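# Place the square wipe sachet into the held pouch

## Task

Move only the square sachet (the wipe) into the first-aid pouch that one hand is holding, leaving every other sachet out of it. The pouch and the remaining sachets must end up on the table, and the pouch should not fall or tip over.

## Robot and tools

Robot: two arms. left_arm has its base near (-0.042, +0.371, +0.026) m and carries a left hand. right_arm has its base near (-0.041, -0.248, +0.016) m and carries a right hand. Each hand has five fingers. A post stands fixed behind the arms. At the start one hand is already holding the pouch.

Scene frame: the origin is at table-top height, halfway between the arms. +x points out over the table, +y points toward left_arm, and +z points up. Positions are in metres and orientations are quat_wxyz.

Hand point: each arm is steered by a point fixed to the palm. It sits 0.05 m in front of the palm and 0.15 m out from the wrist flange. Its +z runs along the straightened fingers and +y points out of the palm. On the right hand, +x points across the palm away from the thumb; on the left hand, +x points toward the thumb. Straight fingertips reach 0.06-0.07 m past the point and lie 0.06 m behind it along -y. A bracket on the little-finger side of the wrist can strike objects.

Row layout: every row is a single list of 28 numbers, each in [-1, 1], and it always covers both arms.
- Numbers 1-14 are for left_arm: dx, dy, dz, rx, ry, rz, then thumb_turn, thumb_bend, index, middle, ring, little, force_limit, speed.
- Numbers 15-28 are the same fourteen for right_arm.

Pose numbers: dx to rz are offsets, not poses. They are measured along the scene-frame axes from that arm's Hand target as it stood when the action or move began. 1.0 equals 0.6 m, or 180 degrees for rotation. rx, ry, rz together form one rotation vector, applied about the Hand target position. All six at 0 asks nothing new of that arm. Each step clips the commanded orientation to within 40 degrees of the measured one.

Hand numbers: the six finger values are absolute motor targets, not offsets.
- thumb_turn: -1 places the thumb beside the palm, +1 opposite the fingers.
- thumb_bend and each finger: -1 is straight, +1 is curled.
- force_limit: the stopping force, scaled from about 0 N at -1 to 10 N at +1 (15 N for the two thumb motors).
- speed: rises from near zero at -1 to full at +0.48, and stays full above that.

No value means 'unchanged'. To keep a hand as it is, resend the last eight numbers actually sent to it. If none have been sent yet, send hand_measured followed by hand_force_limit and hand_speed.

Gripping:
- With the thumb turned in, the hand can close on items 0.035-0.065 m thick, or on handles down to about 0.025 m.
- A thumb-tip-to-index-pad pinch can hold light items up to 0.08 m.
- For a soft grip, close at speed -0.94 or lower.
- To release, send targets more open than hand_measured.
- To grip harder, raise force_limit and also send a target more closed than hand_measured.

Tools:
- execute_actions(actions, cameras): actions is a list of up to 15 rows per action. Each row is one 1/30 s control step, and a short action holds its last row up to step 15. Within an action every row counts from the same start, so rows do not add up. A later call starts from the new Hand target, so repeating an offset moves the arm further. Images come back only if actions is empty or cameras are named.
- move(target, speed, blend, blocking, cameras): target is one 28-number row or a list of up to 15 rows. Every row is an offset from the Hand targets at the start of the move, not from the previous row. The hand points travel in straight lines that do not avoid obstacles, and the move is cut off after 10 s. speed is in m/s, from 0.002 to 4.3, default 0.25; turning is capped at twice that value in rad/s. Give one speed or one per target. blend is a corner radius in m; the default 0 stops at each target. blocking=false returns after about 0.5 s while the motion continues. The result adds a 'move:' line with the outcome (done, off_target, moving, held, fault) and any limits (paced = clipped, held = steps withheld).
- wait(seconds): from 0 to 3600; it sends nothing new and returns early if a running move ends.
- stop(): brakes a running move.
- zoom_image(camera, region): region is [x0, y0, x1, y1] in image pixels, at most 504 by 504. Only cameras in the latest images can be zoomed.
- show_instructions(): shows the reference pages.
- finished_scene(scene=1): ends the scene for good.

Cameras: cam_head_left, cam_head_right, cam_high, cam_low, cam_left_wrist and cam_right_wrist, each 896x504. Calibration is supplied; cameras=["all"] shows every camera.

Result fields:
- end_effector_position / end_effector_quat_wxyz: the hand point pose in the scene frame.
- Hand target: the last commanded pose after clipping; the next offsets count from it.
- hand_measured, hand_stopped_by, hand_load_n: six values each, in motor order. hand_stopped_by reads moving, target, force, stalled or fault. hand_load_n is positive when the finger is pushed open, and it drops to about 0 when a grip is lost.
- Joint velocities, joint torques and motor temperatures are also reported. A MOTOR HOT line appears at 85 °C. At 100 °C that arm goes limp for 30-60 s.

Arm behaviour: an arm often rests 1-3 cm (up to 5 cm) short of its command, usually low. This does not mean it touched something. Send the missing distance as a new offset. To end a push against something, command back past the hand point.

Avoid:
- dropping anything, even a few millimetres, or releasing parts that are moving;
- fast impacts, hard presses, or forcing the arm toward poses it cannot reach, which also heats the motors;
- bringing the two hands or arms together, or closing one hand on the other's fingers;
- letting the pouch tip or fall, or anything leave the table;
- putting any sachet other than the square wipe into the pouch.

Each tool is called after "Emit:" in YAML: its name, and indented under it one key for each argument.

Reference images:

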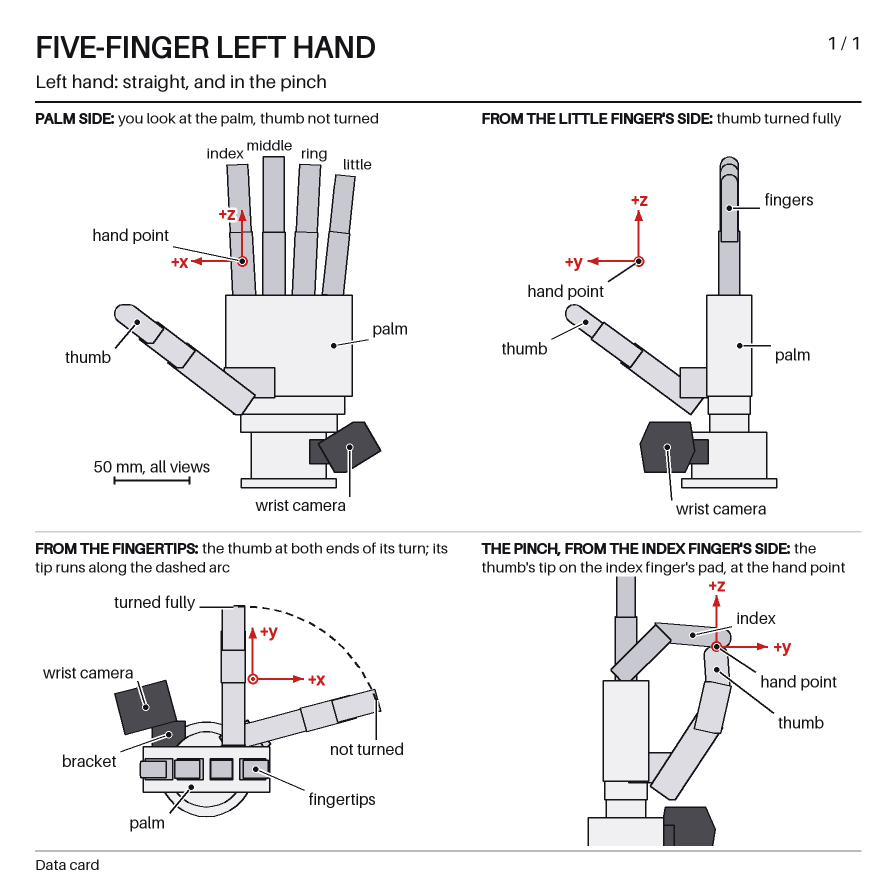

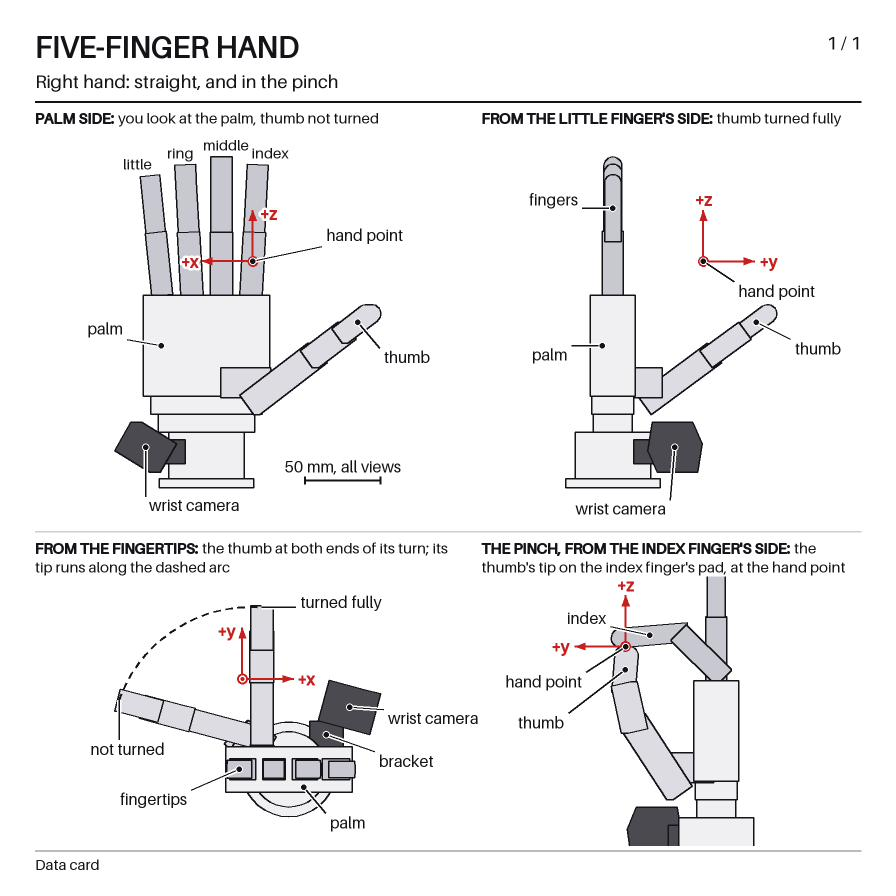

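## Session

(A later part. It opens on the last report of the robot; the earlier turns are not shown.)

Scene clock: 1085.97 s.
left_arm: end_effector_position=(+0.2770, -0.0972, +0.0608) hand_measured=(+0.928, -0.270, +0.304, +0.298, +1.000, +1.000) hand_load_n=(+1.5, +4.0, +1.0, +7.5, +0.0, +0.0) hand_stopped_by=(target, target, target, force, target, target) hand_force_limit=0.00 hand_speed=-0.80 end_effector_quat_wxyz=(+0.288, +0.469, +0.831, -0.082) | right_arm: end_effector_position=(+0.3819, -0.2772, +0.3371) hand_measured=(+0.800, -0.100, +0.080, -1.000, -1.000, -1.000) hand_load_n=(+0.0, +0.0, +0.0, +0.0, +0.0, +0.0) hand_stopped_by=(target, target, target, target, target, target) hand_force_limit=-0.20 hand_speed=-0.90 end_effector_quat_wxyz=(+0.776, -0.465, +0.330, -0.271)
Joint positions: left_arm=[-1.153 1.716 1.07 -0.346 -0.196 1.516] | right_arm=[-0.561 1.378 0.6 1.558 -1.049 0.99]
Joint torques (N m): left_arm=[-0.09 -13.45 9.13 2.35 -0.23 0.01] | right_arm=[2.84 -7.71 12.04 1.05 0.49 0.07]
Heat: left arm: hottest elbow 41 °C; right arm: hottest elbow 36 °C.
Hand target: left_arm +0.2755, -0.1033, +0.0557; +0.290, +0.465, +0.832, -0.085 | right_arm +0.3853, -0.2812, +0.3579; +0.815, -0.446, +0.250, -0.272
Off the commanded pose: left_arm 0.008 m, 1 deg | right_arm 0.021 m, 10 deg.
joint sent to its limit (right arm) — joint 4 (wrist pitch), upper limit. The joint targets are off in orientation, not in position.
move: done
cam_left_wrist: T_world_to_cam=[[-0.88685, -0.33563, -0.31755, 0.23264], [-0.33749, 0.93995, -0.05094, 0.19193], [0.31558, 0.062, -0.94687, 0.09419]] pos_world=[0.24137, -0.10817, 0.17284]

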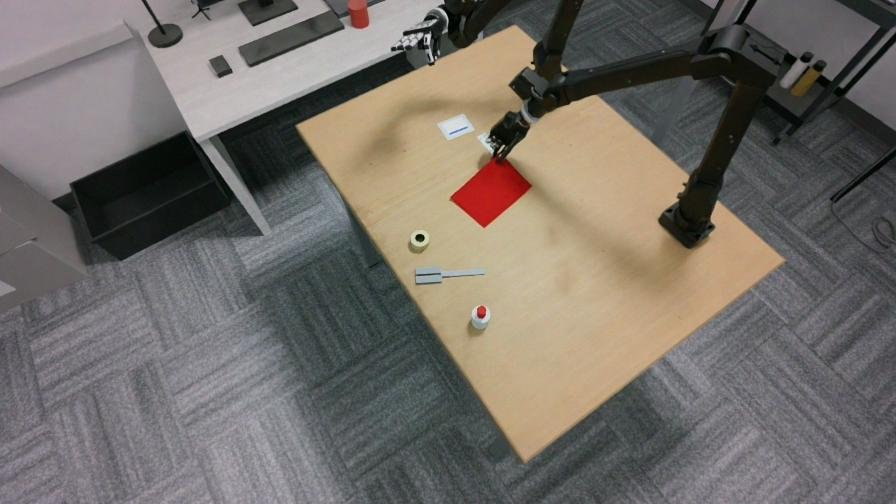

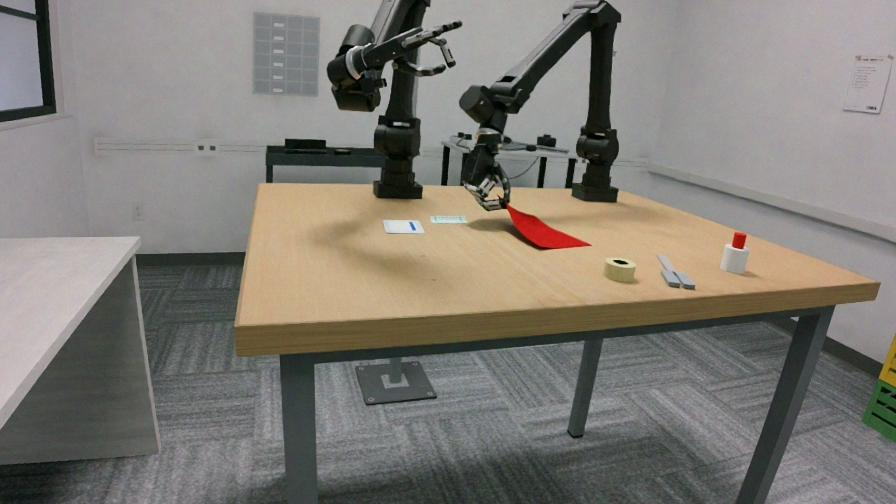

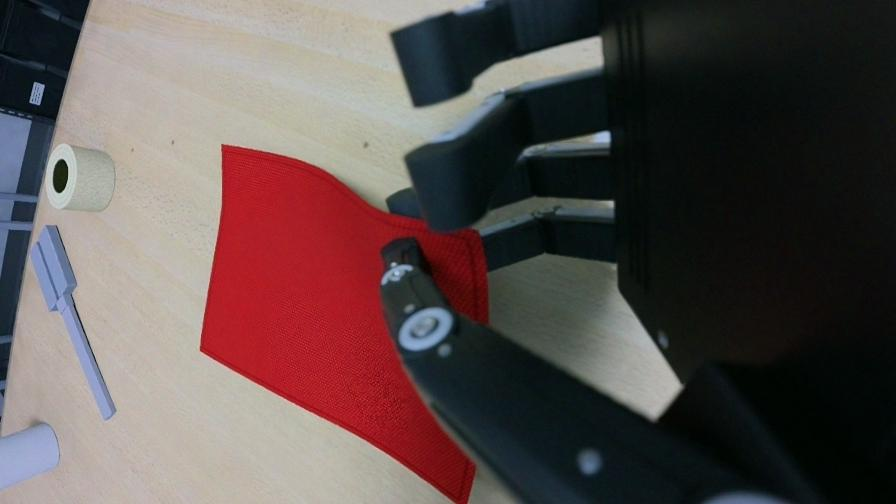

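Emit:
move:
  target:
    - [-0.012,0.004,-0.023,0,0,0,0.928,-0.268,0.304,0.298,1.0,1.0,0.0,-0.8,0,0,0,0,0,0,0.8,-0.1,0.08,-1.0,-1.0,-1.0,-0.2,-0.9]
  speed: 0.04
  cameras: ["cam_high","cam_low","cam_left_wrist"]

Emit:
zoom_image:
  camera: "cam_low"
  region: [460, 150, 620, 270]

Scene clock: 1090.03 s.
left_arm: end_effector_position=(+0.2740, -0.1035, +0.0557) hand_measured=(+0.928, -0.270, +0.304, +0.298, +1.000, +1.000) hand_load_n=(+1.5, +4.0, +1.0, +7.5, +0.0, +0.0) hand_stopped_by=(target, target, target, force, target, target) hand_force_limit=0.00 hand_speed=-0.80 end_effector_quat_wxyz=(+0.295, +0.466, +0.829, -0.088) | right_arm: end_effector_position=(+0.3819, -0.2772, +0.3371) hand_measured=(+0.800, -0.100, +0.080, -1.000, -1.000, -1.000) hand_load_n=(+0.0, +0.0, +0.0, +0.0, +0.0, +0.0) hand_stopped_by=(target, target, target, target, target, target) hand_force_limit=-0.20 hand_speed=-0.90 end_effector_quat_wxyz=(+0.776, -0.465, +0.330, -0.271)
Joint positions: left_arm=[-1.164 1.728 1.063 -0.309 -0.203 1.507] | right_arm=[-0.561 1.378 0.6 1.558 -1.049 0.99]
Joint torques (N m): left_arm=[-0.09 -13.51 7.25 2.37 -0.24 0.01] | right_arm=[2.84 -7.65 12.01 1.16 0.5 0.08]
Heat: left arm: hottest elbow 41 °C; right arm: hottest elbow 36 °C.
Hand target: left_arm +0.2685, -0.1008, +0.0419; +0.290, +0.465, +0.832, -0.085 | right_arm +0.3853, -0.2812, +0.3579; +0.815, -0.446, +0.250, -0.272
Off the commanded pose: left_arm 0.015 m, 1 deg | right_arm 0.021 m, 10 deg.
joint sent to its limit (right arm) — joint 4 (wrist pitch), upper limit. The joint targets are off in orientation, not in position.
move: off_target (left_arm)
cam_left_wrist: T_world_to_cam=[[-0.88405, -0.34172, -0.31887, 0.22486], [-0.33727, 0.93873, -0.07094, 0.19748], [0.32357, 0.04483, -0.94514, 0.08665]] pos_world=[0.23735, -0.11243, 0.16761]

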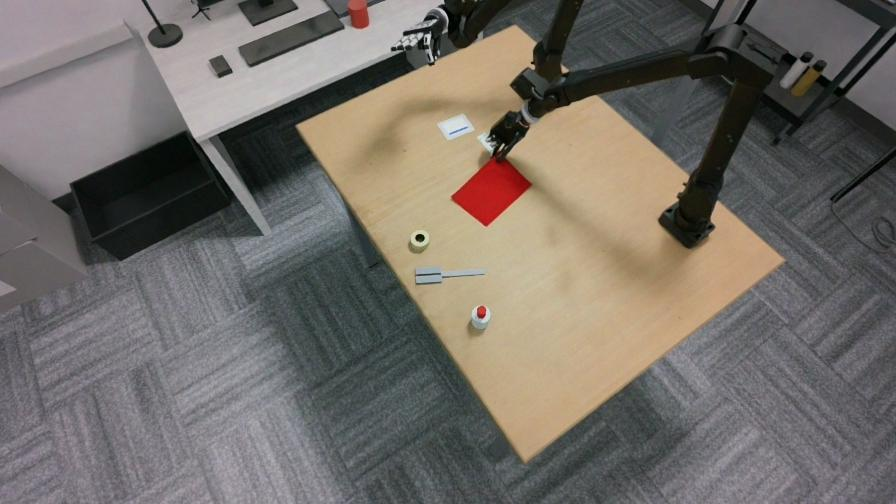

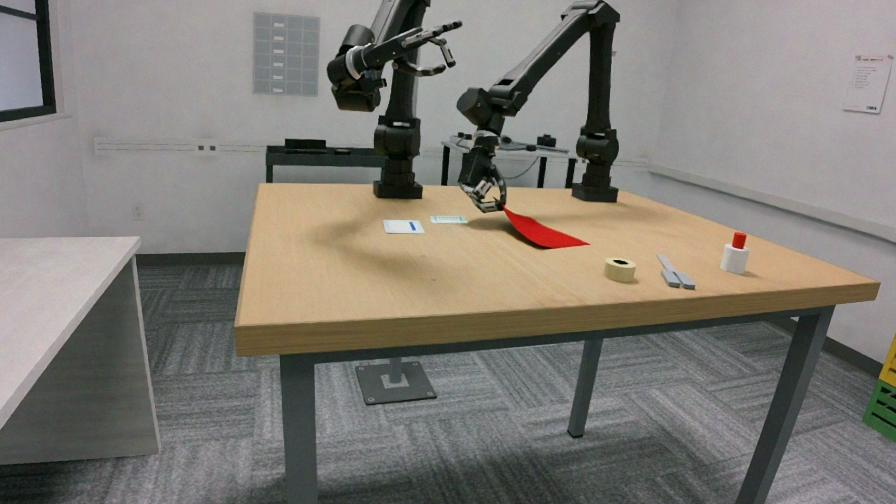

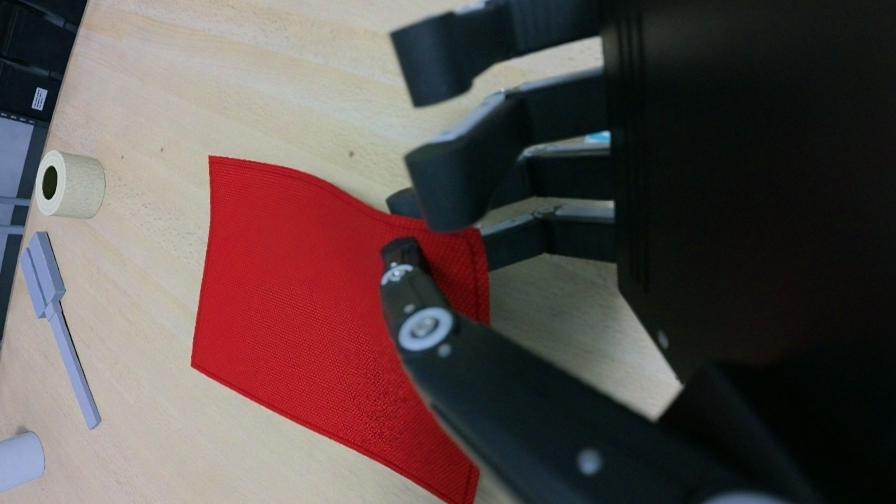

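Scaled by 3.150 from the camera's image (finer frame: 1280x720).

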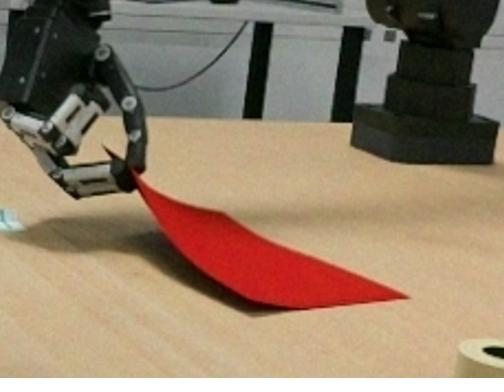

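Emit:
move:
  target:
    - [0,0.01,-0.02,0,0,0,0.928,-0.268,0.304,0.298,1.0,1.0,0.0,-0.8,0,0,0,0,0,0,0.8,-0.1,0.08,-1.0,-1.0,-1.0,-0.2,-0.9]
  speed: 0.03
  cameras: ["cam_high","cam_low","cam_left_wrist","cam_head_left"]

Emit:
zoom_image:
  camera: "cam_low"
  region: [460, 150, 620, 270]

Scene clock: 1094.13 s.
left_arm: end_effector_position=(+0.2720, -0.0989, +0.0434) hand_measured=(+0.928, -0.270, +0.304, +0.298, +1.000, +1.000) hand_load_n=(+1.0, +4.0, +1.5, +7.5, +0.0, +0.0) hand_stopped_by=(target, target, target, force, target, target) hand_force_limit=0.00 hand_speed=-0.80 end_effector_quat_wxyz=(+0.296, +0.466, +0.829, -0.088) | right_arm: end_effector_position=(+0.3819, -0.2772, +0.3371) hand_measured=(+0.800, -0.100, +0.080, -1.000, -1.000, -1.000) hand_load_n=(+0.0, +0.0, +0.0, +0.0, +0.0, +0.0) hand_stopped_by=(target, target, target, target, target, target) hand_force_limit=-0.20 hand_speed=-0.90 end_effector_quat_wxyz=(+0.776, -0.465, +0.330, -0.271)
Joint positions: left_arm=[-1.164 1.739 1.036 -0.27 -0.203 1.506] | right_arm=[-0.561 1.378 0.6 1.558 -1.049 0.99]
Joint torques (N m): left_arm=[0.21 -13.45 7.1 2.36 -0.14 0.03] | right_arm=[2.9 -7.53 12.05 1.17 0.48 0.07]
Heat: left arm: hottest elbow 40 °C; right arm: hottest elbow 36 °C.
Hand target: left_arm +0.2685, -0.0948, +0.0300; +0.290, +0.465, +0.832, -0.085 | right_arm +0.3853, -0.2812, +0.3579; +0.815, -0.446, +0.250, -0.272
Off the commanded pose: left_arm 0.015 m, 1 deg | right_arm 0.021 m, 10 deg.
joint sent to its limit (right arm) — joint 4 (wrist pitch), upper limit. The joint targets are off in orientation, not in position.
move: off_target (left_arm)
cam_left_wrist: T_world_to_cam=[[-0.88387, -0.34227, -0.31878, 0.22059], [-0.33755, 0.93856, -0.07181, 0.19179], [0.32377, 0.04413, -0.94511, 0.07525]] pos_world=[0.23535, -0.10783, 0.15521]
Images, in order (width x height): cam_head_left 896x504, cam_high 896x504, cam_low 896x504, cam_left_wrist 896x504.

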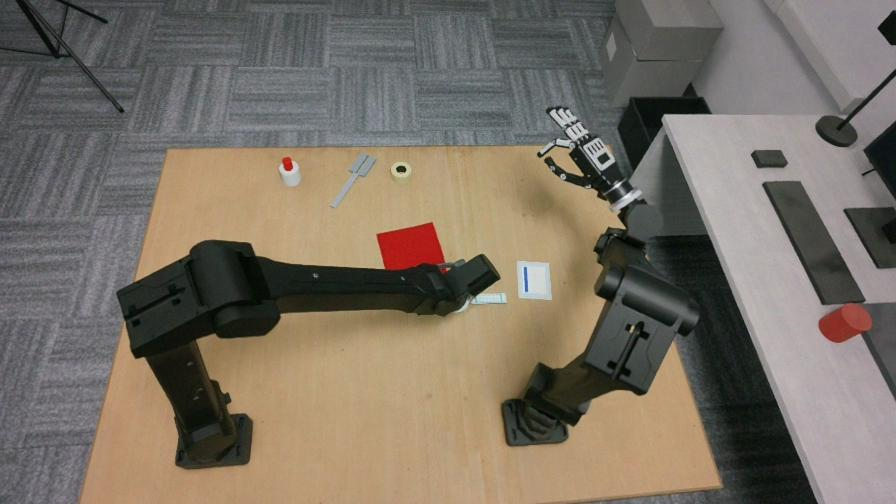

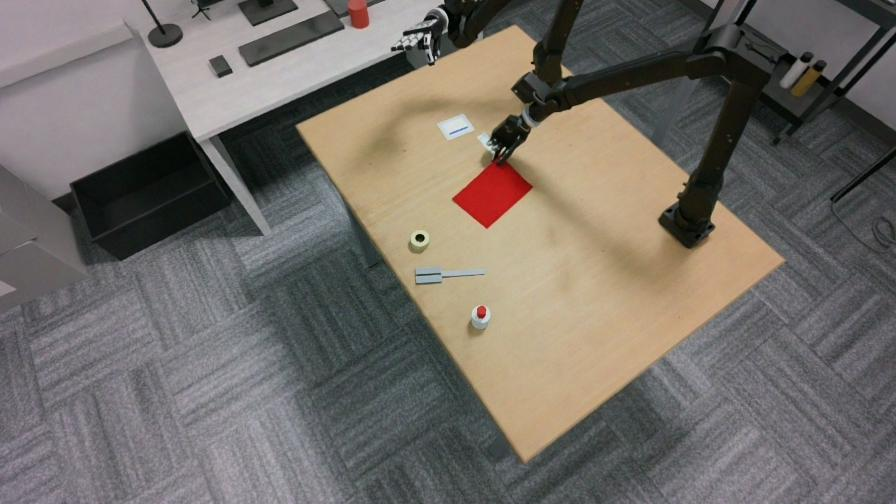

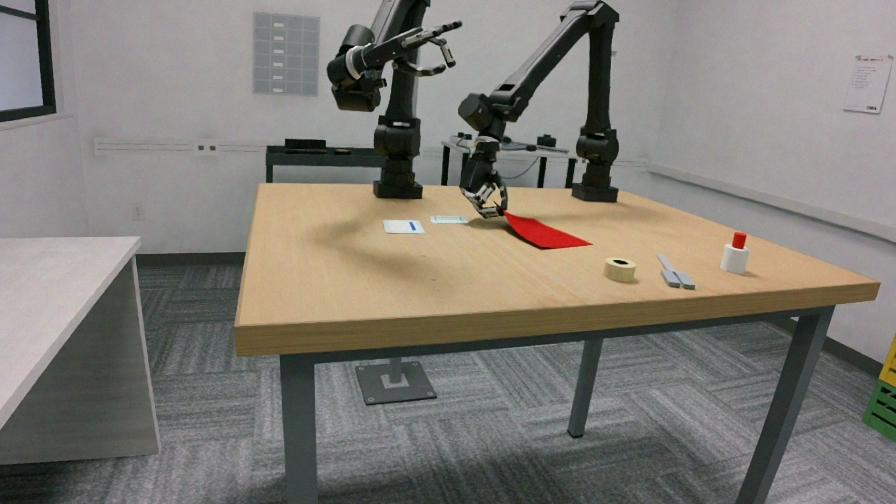

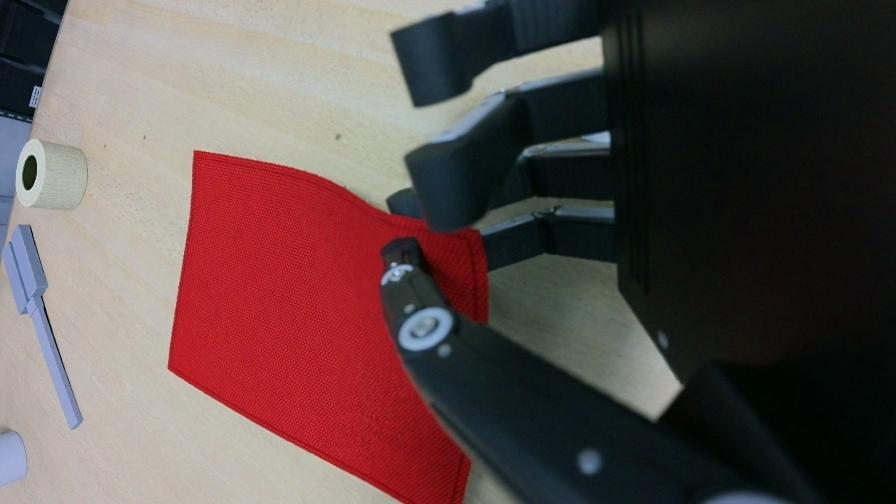

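Scaled by 3.150 from the camera's image (finer frame: 1280x720).

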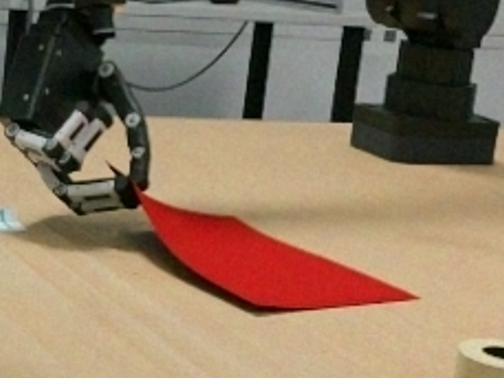

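Emit:
move:
  target:
    - [0,0,0,0,0,0,0.928,-0.6,0.304,0.298,1.0,1.0,0.0,-0.85,0,0,0,0,0,0,0.8,-0.1,0.08,-1.0,-1.0,-1.0,-0.2,-0.9]
  speed: 0.03
  cameras: ["cam_high","cam_low","cam_left_wrist"]

Emit:
zoom_image:
  camera: "cam_low"
  region: [460, 150, 620, 270]

Scene clock: 1103.37 s.
left_arm: end_effector_position=(+0.2720, -0.0989, +0.0434) hand_measured=(+0.928, -0.600, +0.304, +0.300, +1.000, +1.000) hand_load_n=(+0.0, +0.0, +0.0, +0.0, +0.0, +0.0) hand_stopped_by=(target, target, target, force, target, target) hand_force_limit=0.00 hand_speed=-0.85 end_effector_quat_wxyz=(+0.296, +0.466, +0.829, -0.088) | right_arm: end_effector_position=(+0.3819, -0.2772, +0.3371) hand_measured=(+0.800, -0.100, +0.080, -1.000, -1.000, -1.000) hand_load_n=(+0.0, +0.0, +0.0, +0.0, +0.0, +0.0) hand_stopped_by=(target, target, target, target, target, target) hand_force_limit=-0.20 hand_speed=-0.90 end_effector_quat_wxyz=(+0.776, -0.465, +0.330, -0.271)
Joint positions: left_arm=[-1.164 1.739 1.036 -0.27 -0.203 1.506] | right_arm=[-0.561 1.378 0.6 1.558 -1.049 0.99]
Joint torques (N m): left_arm=[0.26 -13.39 7.1 2.37 -0.14 0.03] | right_arm=[2.67 -7.59 12.05 0.94 0.48 0.08]
Heat: left arm: hottest elbow 39 °C; right arm: hottest elbow 36 °C.
Hand target: left_arm +0.2685, -0.0948, +0.0300; +0.290, +0.465, +0.832, -0.085 | right_arm +0.3853, -0.2812, +0.3579; +0.815, -0.446, +0.250, -0.272
Off the commanded pose: left_arm 0.014 m, 1 deg | right_arm 0.021 m, 10 deg.
joint sent to its limit (right arm) — joint 4 (wrist pitch), upper limit. The joint targets are off in orientation, not in position.
move: done
cam_left_wrist: T_world_to_cam=[[-0.88387, -0.34227, -0.31878, 0.22059], [-0.33755, 0.93856, -0.07181, 0.19179], [0.32377, 0.04413, -0.94511, 0.07525]] pos_world=[0.23535, -0.10783, 0.15521]

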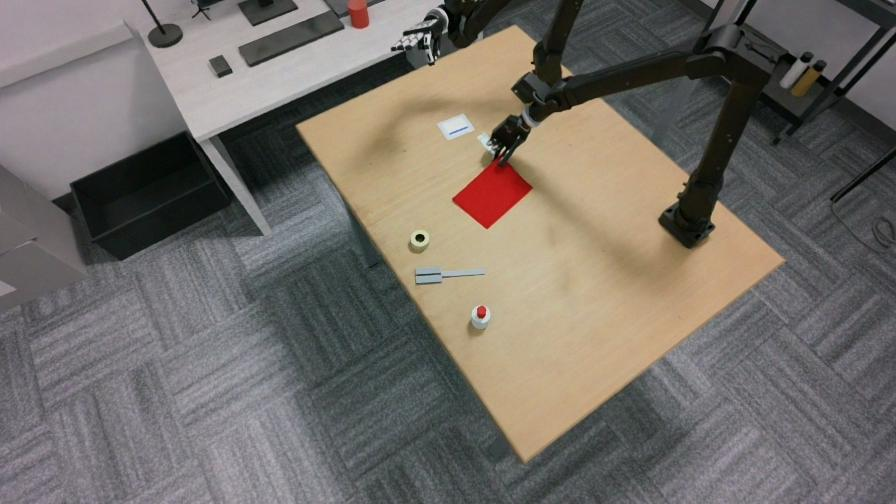

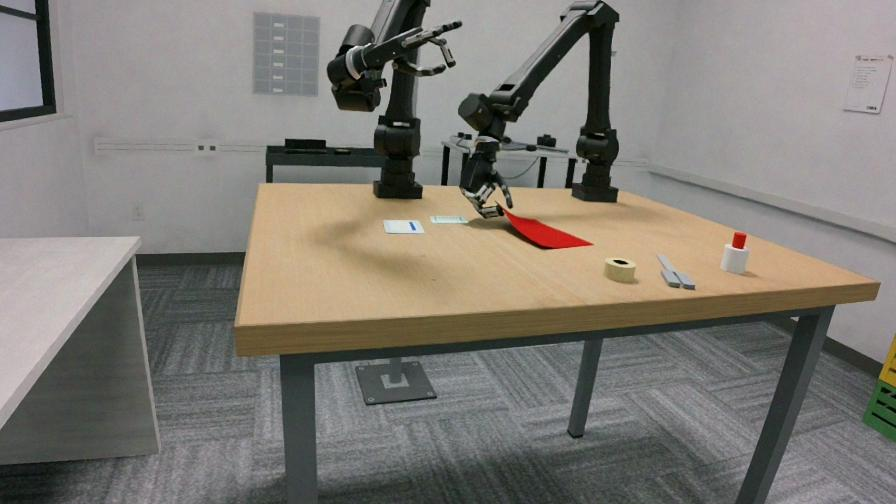

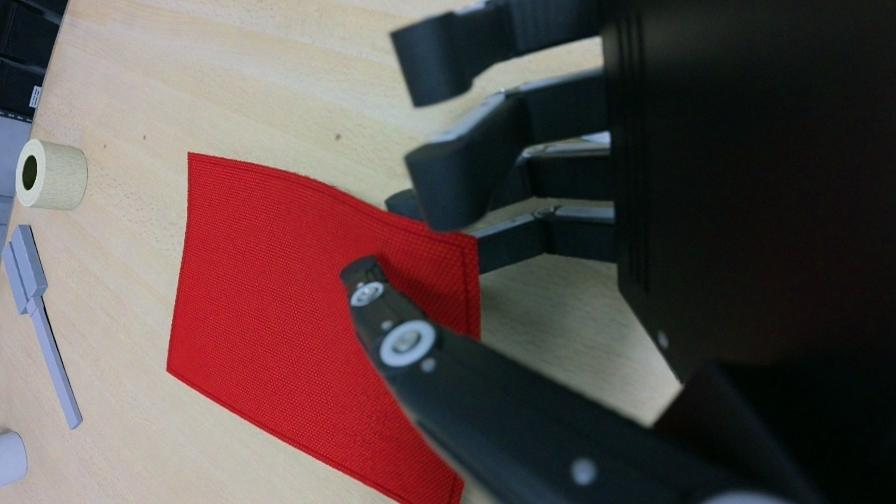

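Scaled by 3.150 from the camera's image (finer frame: 1280x720).

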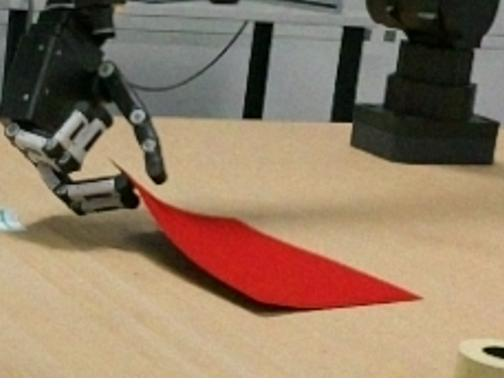

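Emit:
move:
  target:
    - [-0.092,-0.005,0.022,0,0,0,0.928,-0.6,0.304,0.298,1.0,1.0,0.0,-0.85,0,0,0,0,0,0,0.8,-0.1,0.08,-1.0,-1.0,-1.0,-0.2,-0.9]
  speed: 0.04
  cameras: ["cam_high","cam_low","cam_left_wrist"]

Emit:
zoom_image:
  camera: "cam_low"
  region: [460, 150, 620, 270]

Emit:
zoom_image:
  camera: "cam_high"
  region: [420, 100, 620, 260]

Scene clock: 1111.60 s.
left_arm: end_effector_position=(+0.2190, -0.1066, +0.0475) hand_measured=(+0.928, -0.600, +0.304, +0.300, +1.000, +1.000) hand_load_n=(+0.0, +0.0, +0.0, +0.0, +0.0, +0.0) hand_stopped_by=(target, target, target, force, target, target) hand_force_limit=0.00 hand_speed=-0.85 end_effector_quat_wxyz=(+0.298, +0.466, +0.828, -0.091) | right_arm: end_effector_position=(+0.3819, -0.2772, +0.3371) hand_measured=(+0.800, -0.100, +0.080, -1.000, -1.000, -1.000) hand_load_n=(+0.0, +0.0, +0.0, +0.0, +0.0, +0.0) hand_stopped_by=(target, target, target, target, target, target) hand_force_limit=-0.20 hand_speed=-0.90 end_effector_quat_wxyz=(+0.776, -0.465, +0.330, -0.271)
Joint positions: left_arm=[-1.272 1.705 1.003 -0.286 -0.261 1.415] | right_arm=[-0.561 1.378 0.6 1.558 -1.049 0.99]
Joint torques (N m): left_arm=[0.09 -14.97 6.98 0.98 -0.27 0.01] | right_arm=[2.78 -7.53 12.07 1.1 0.48 0.06]
Heat: left arm: hottest elbow 38 °C; right arm: hottest elbow 36 °C.
Hand target: left_arm +0.2133, -0.0978, +0.0432; +0.290, +0.465, +0.832, -0.085 | right_arm +0.3853, -0.2812, +0.3579; +0.815, -0.446, +0.250, -0.272
Off the commanded pose: left_arm 0.011 m, 1 deg | right_arm 0.021 m, 10 deg.
joint sent to its limit (right arm) — joint 4 (wrist pitch), upper limit. The joint targets are off in orientation, not in position.
move: off_target (left_arm)
cam_left_wrist: T_world_to_cam=[[-0.88432, -0.34225, -0.31755, 0.17256], [-0.33525, 0.93887, -0.07829, 0.18118], [0.32493, 0.03723, -0.945, 0.09568]] pos_world=[0.18225, -0.1146, 0.1594]

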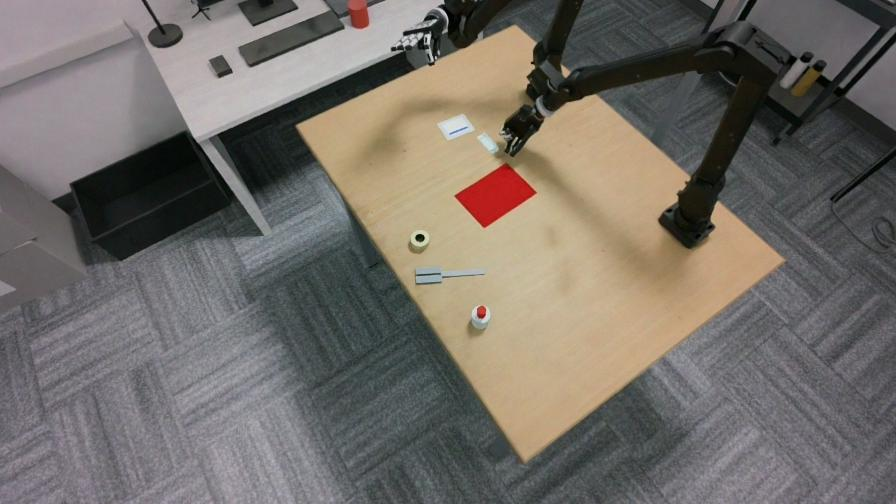

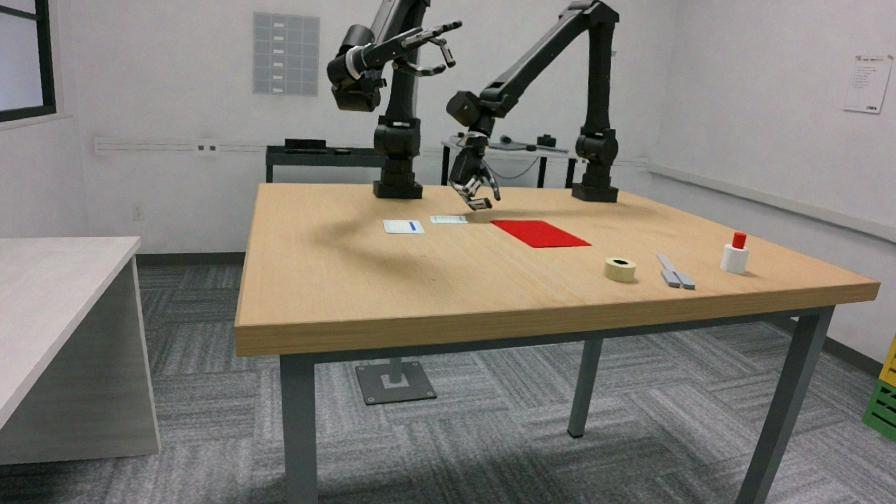

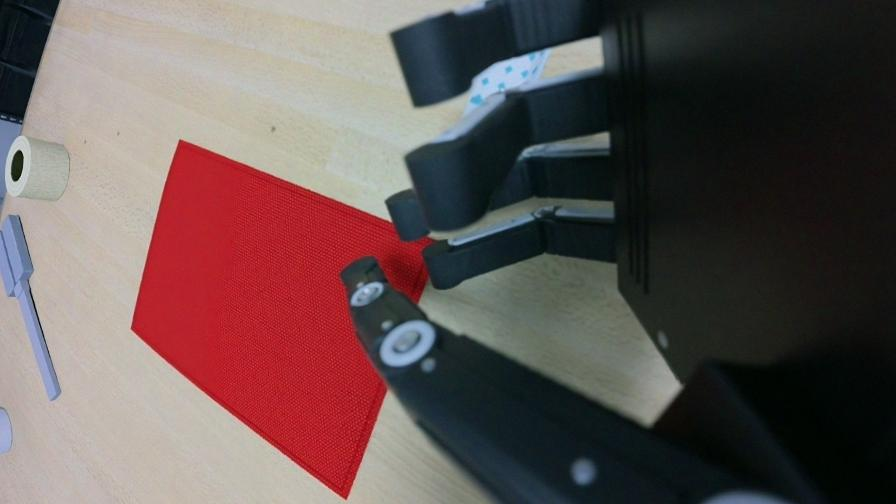

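Scaled by 3.150 from the camera's image (finer frame: 1280x720).

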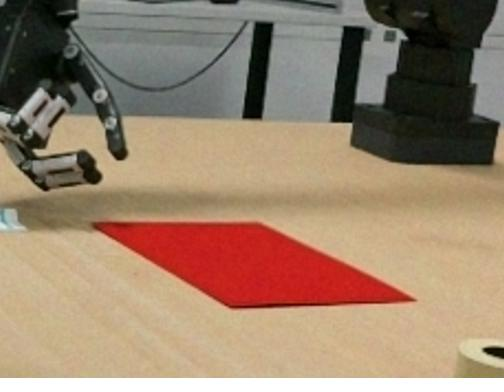

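Scaled by 2.520 from the camera's image (finer frame: 1280x720).

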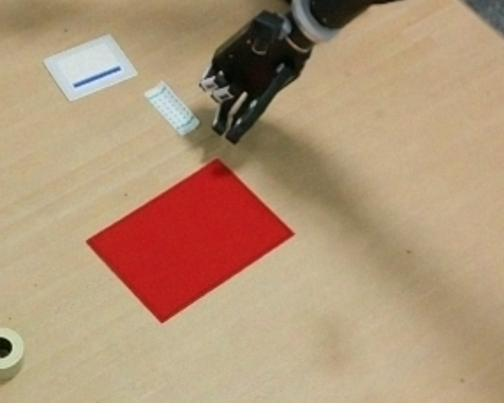

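Emit:
move:
  target:
    - [-0.03,0.0,0.2,0,0,0,0.928,-0.6,0.304,0.298,1.0,1.0,0.0,-0.85,0,0,0,0,0,0,0.8,-0.1,0.08,-1.0,-1.0,-1.0,-0.2,-0.9]
    - [-0.1,0.25,0.3,0,0,0,0.928,-0.6,0.304,0.298,1.0,1.0,0.0,-0.85,0,0,0,0,0,0,0.8,-0.1,0.08,-1.0,-1.0,-1.0,-0.2,-0.9]
  speed: 0.12
  blend: 0.03
  cameras: ["all"]

Emit:
zoom_image:
  camera: "cam_head_left"
  region: [340, 190, 570, 320]

Emit:
zoom_image:
  camera: "cam_low"
  region: [460, 190, 620, 270]

Scene clock: 1118.03 s.
left_arm: end_effector_position=(+0.1585, +0.0452, +0.2340) hand_measured=(+0.928, -0.600, +0.304, +0.300, +1.000, +1.000) hand_load_n=(+0.5, +0.0, +0.0, +0.5, +0.0, +0.0) hand_stopped_by=(target, target, target, force, target, target) hand_force_limit=0.00 hand_speed=-0.85 end_effector_quat_wxyz=(+0.301, +0.463, +0.828, -0.094) | right_arm: end_effector_position=(+0.3819, -0.2772, +0.3371) hand_measured=(+0.800, -0.100, +0.080, -1.000, -1.000, -1.000) hand_load_n=(+0.0, +0.0, +0.0, +0.0, +0.0, +0.0) hand_stopped_by=(target, target, target, target, target, target) hand_force_limit=-0.20 hand_speed=-0.90 end_effector_quat_wxyz=(+0.776, -0.465, +0.330, -0.271)
Joint positions: left_arm=[-1.308 1.042 0.895 -0.84 -0.282 1.38] | right_arm=[-0.561 1.378 0.6 1.558 -1.049 0.99]
Joint torques (N m): left_arm=[-0.15 -6.01 9.01 0.98 -0.28 0.01] | right_arm=[2.67 -7.53 12.03 1.06 0.48 0.07]
Heat: left arm: hottest elbow 38 °C; right arm: hottest elbow 36 °C.
Hand target: left_arm +0.1533, +0.0522, +0.2231; +0.290, +0.465, +0.832, -0.085 | right_arm +0.3853, -0.2812, +0.3579; +0.815, -0.446, +0.250, -0.272
Off the commanded pose: left_arm 0.014 m, 2 deg | right_arm 0.021 m, 10 deg.
joint sent to its limit (right arm) — joint 4 (wrist pitch), upper limit. The joint targets are off in orientation, not in position.
move: off_target (left_arm)
cam_left_wrist: T_world_to_cam=[[-0.88259, -0.34824, -0.31586, 0.22971], [-0.3381, 0.93696, -0.08828, 0.03589], [0.32669, 0.02888, -0.94469, 0.28599]] pos_world=[0.12145, 0.03811, 0.3459]
cam_right_wrist: T_world_to_cam=[[0.26704, 0.17321, -0.94799, 0.25831], [-0.90356, 0.38704, -0.18381, 0.51149], [0.33507, 0.90565, 0.25986, 0.15367]] pos_world=[0.34169, -0.38188, 0.29896]

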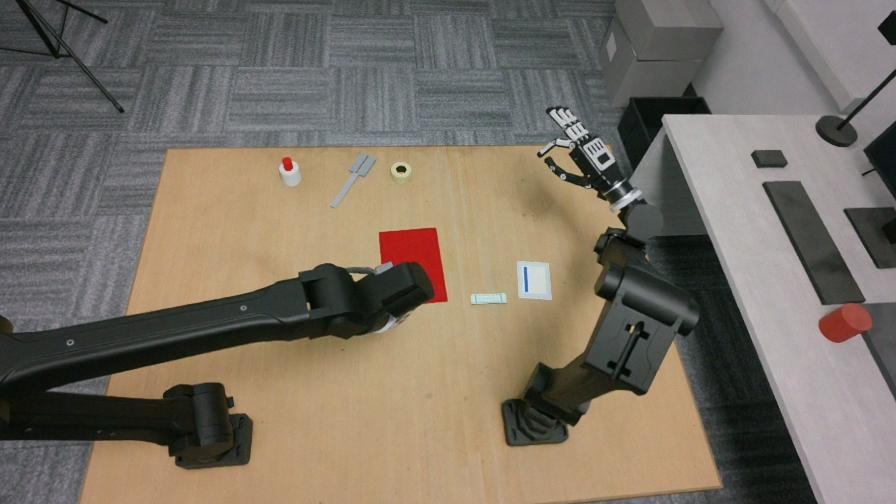

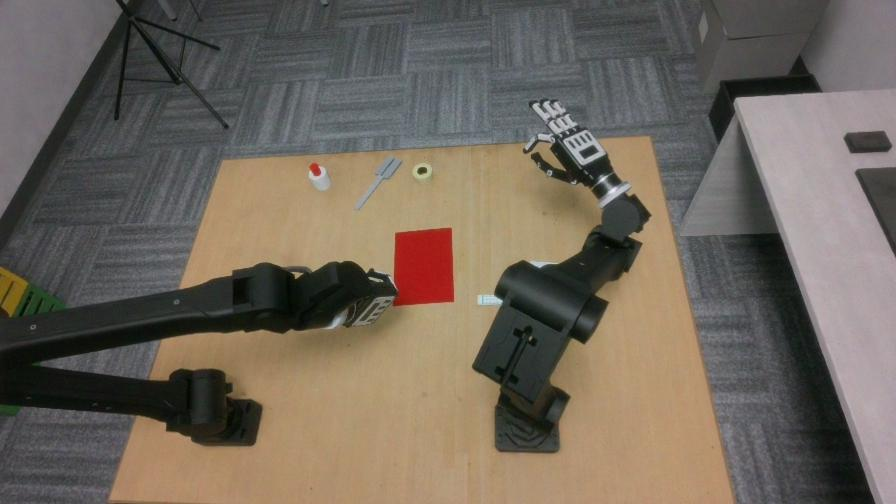

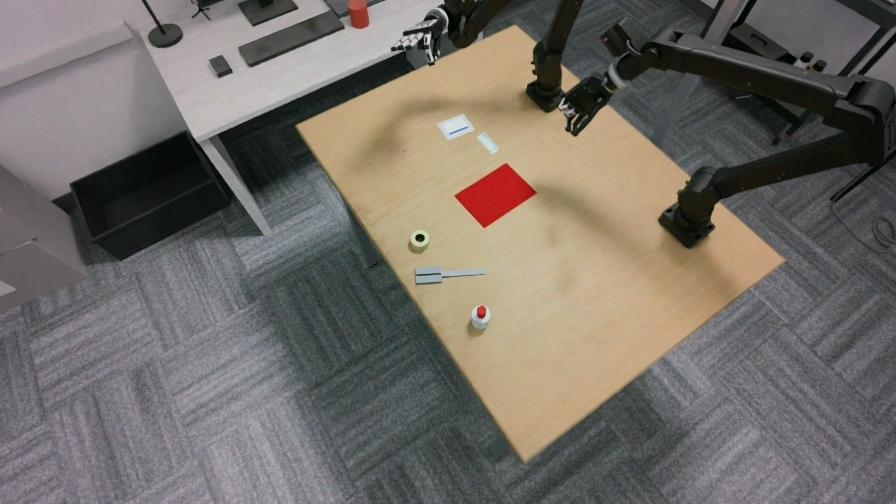

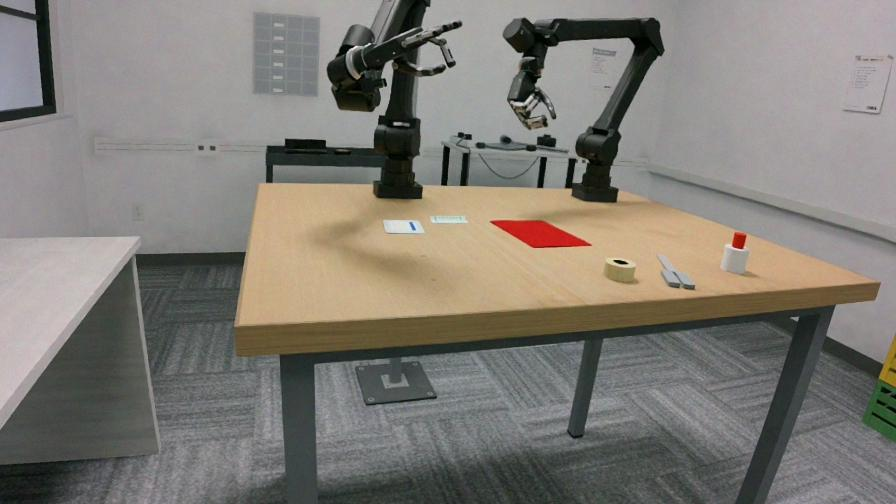

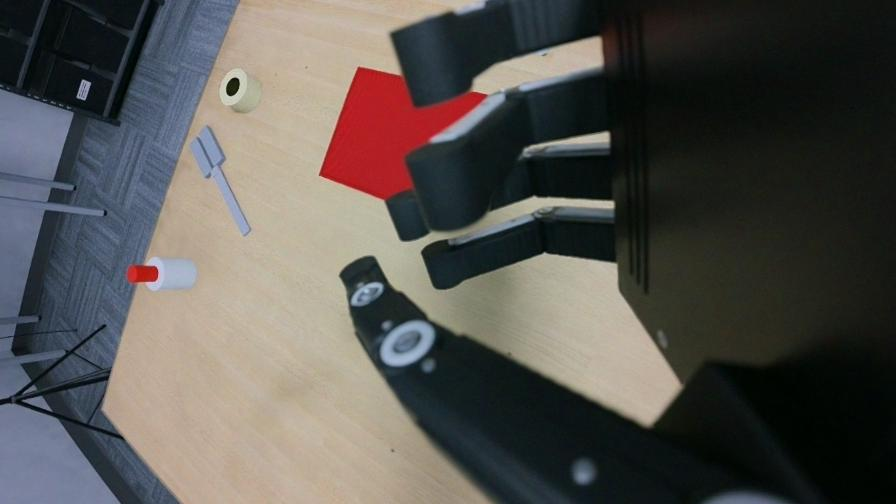

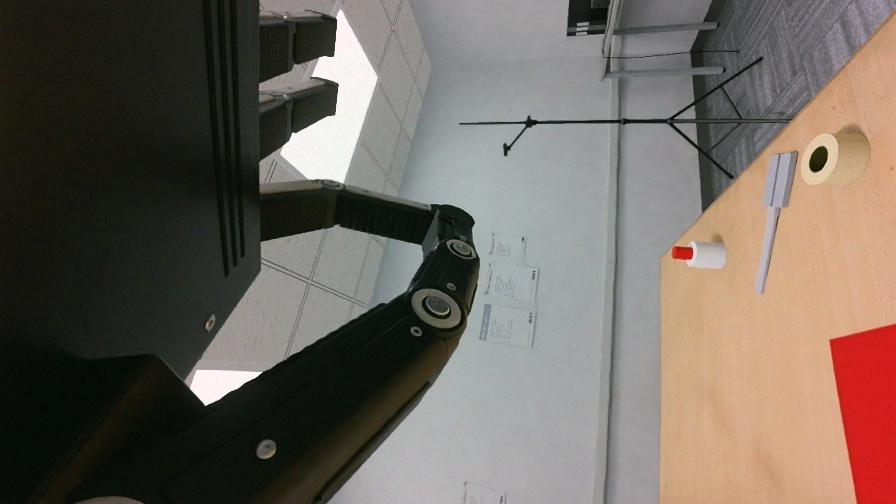

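Scaled by 2.191 from the camera's image (finer frame: 1280x720).

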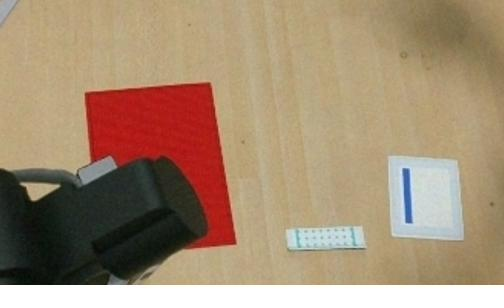

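Scaled by 3.150 from the camera's image (finer frame: 1280x720).

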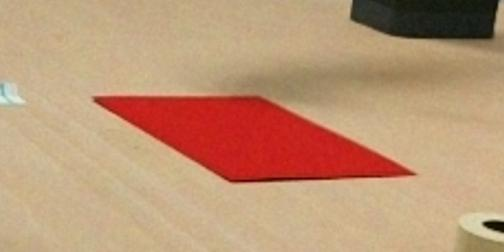

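Emit:
finished_scene:

The scene is finished: the task was done.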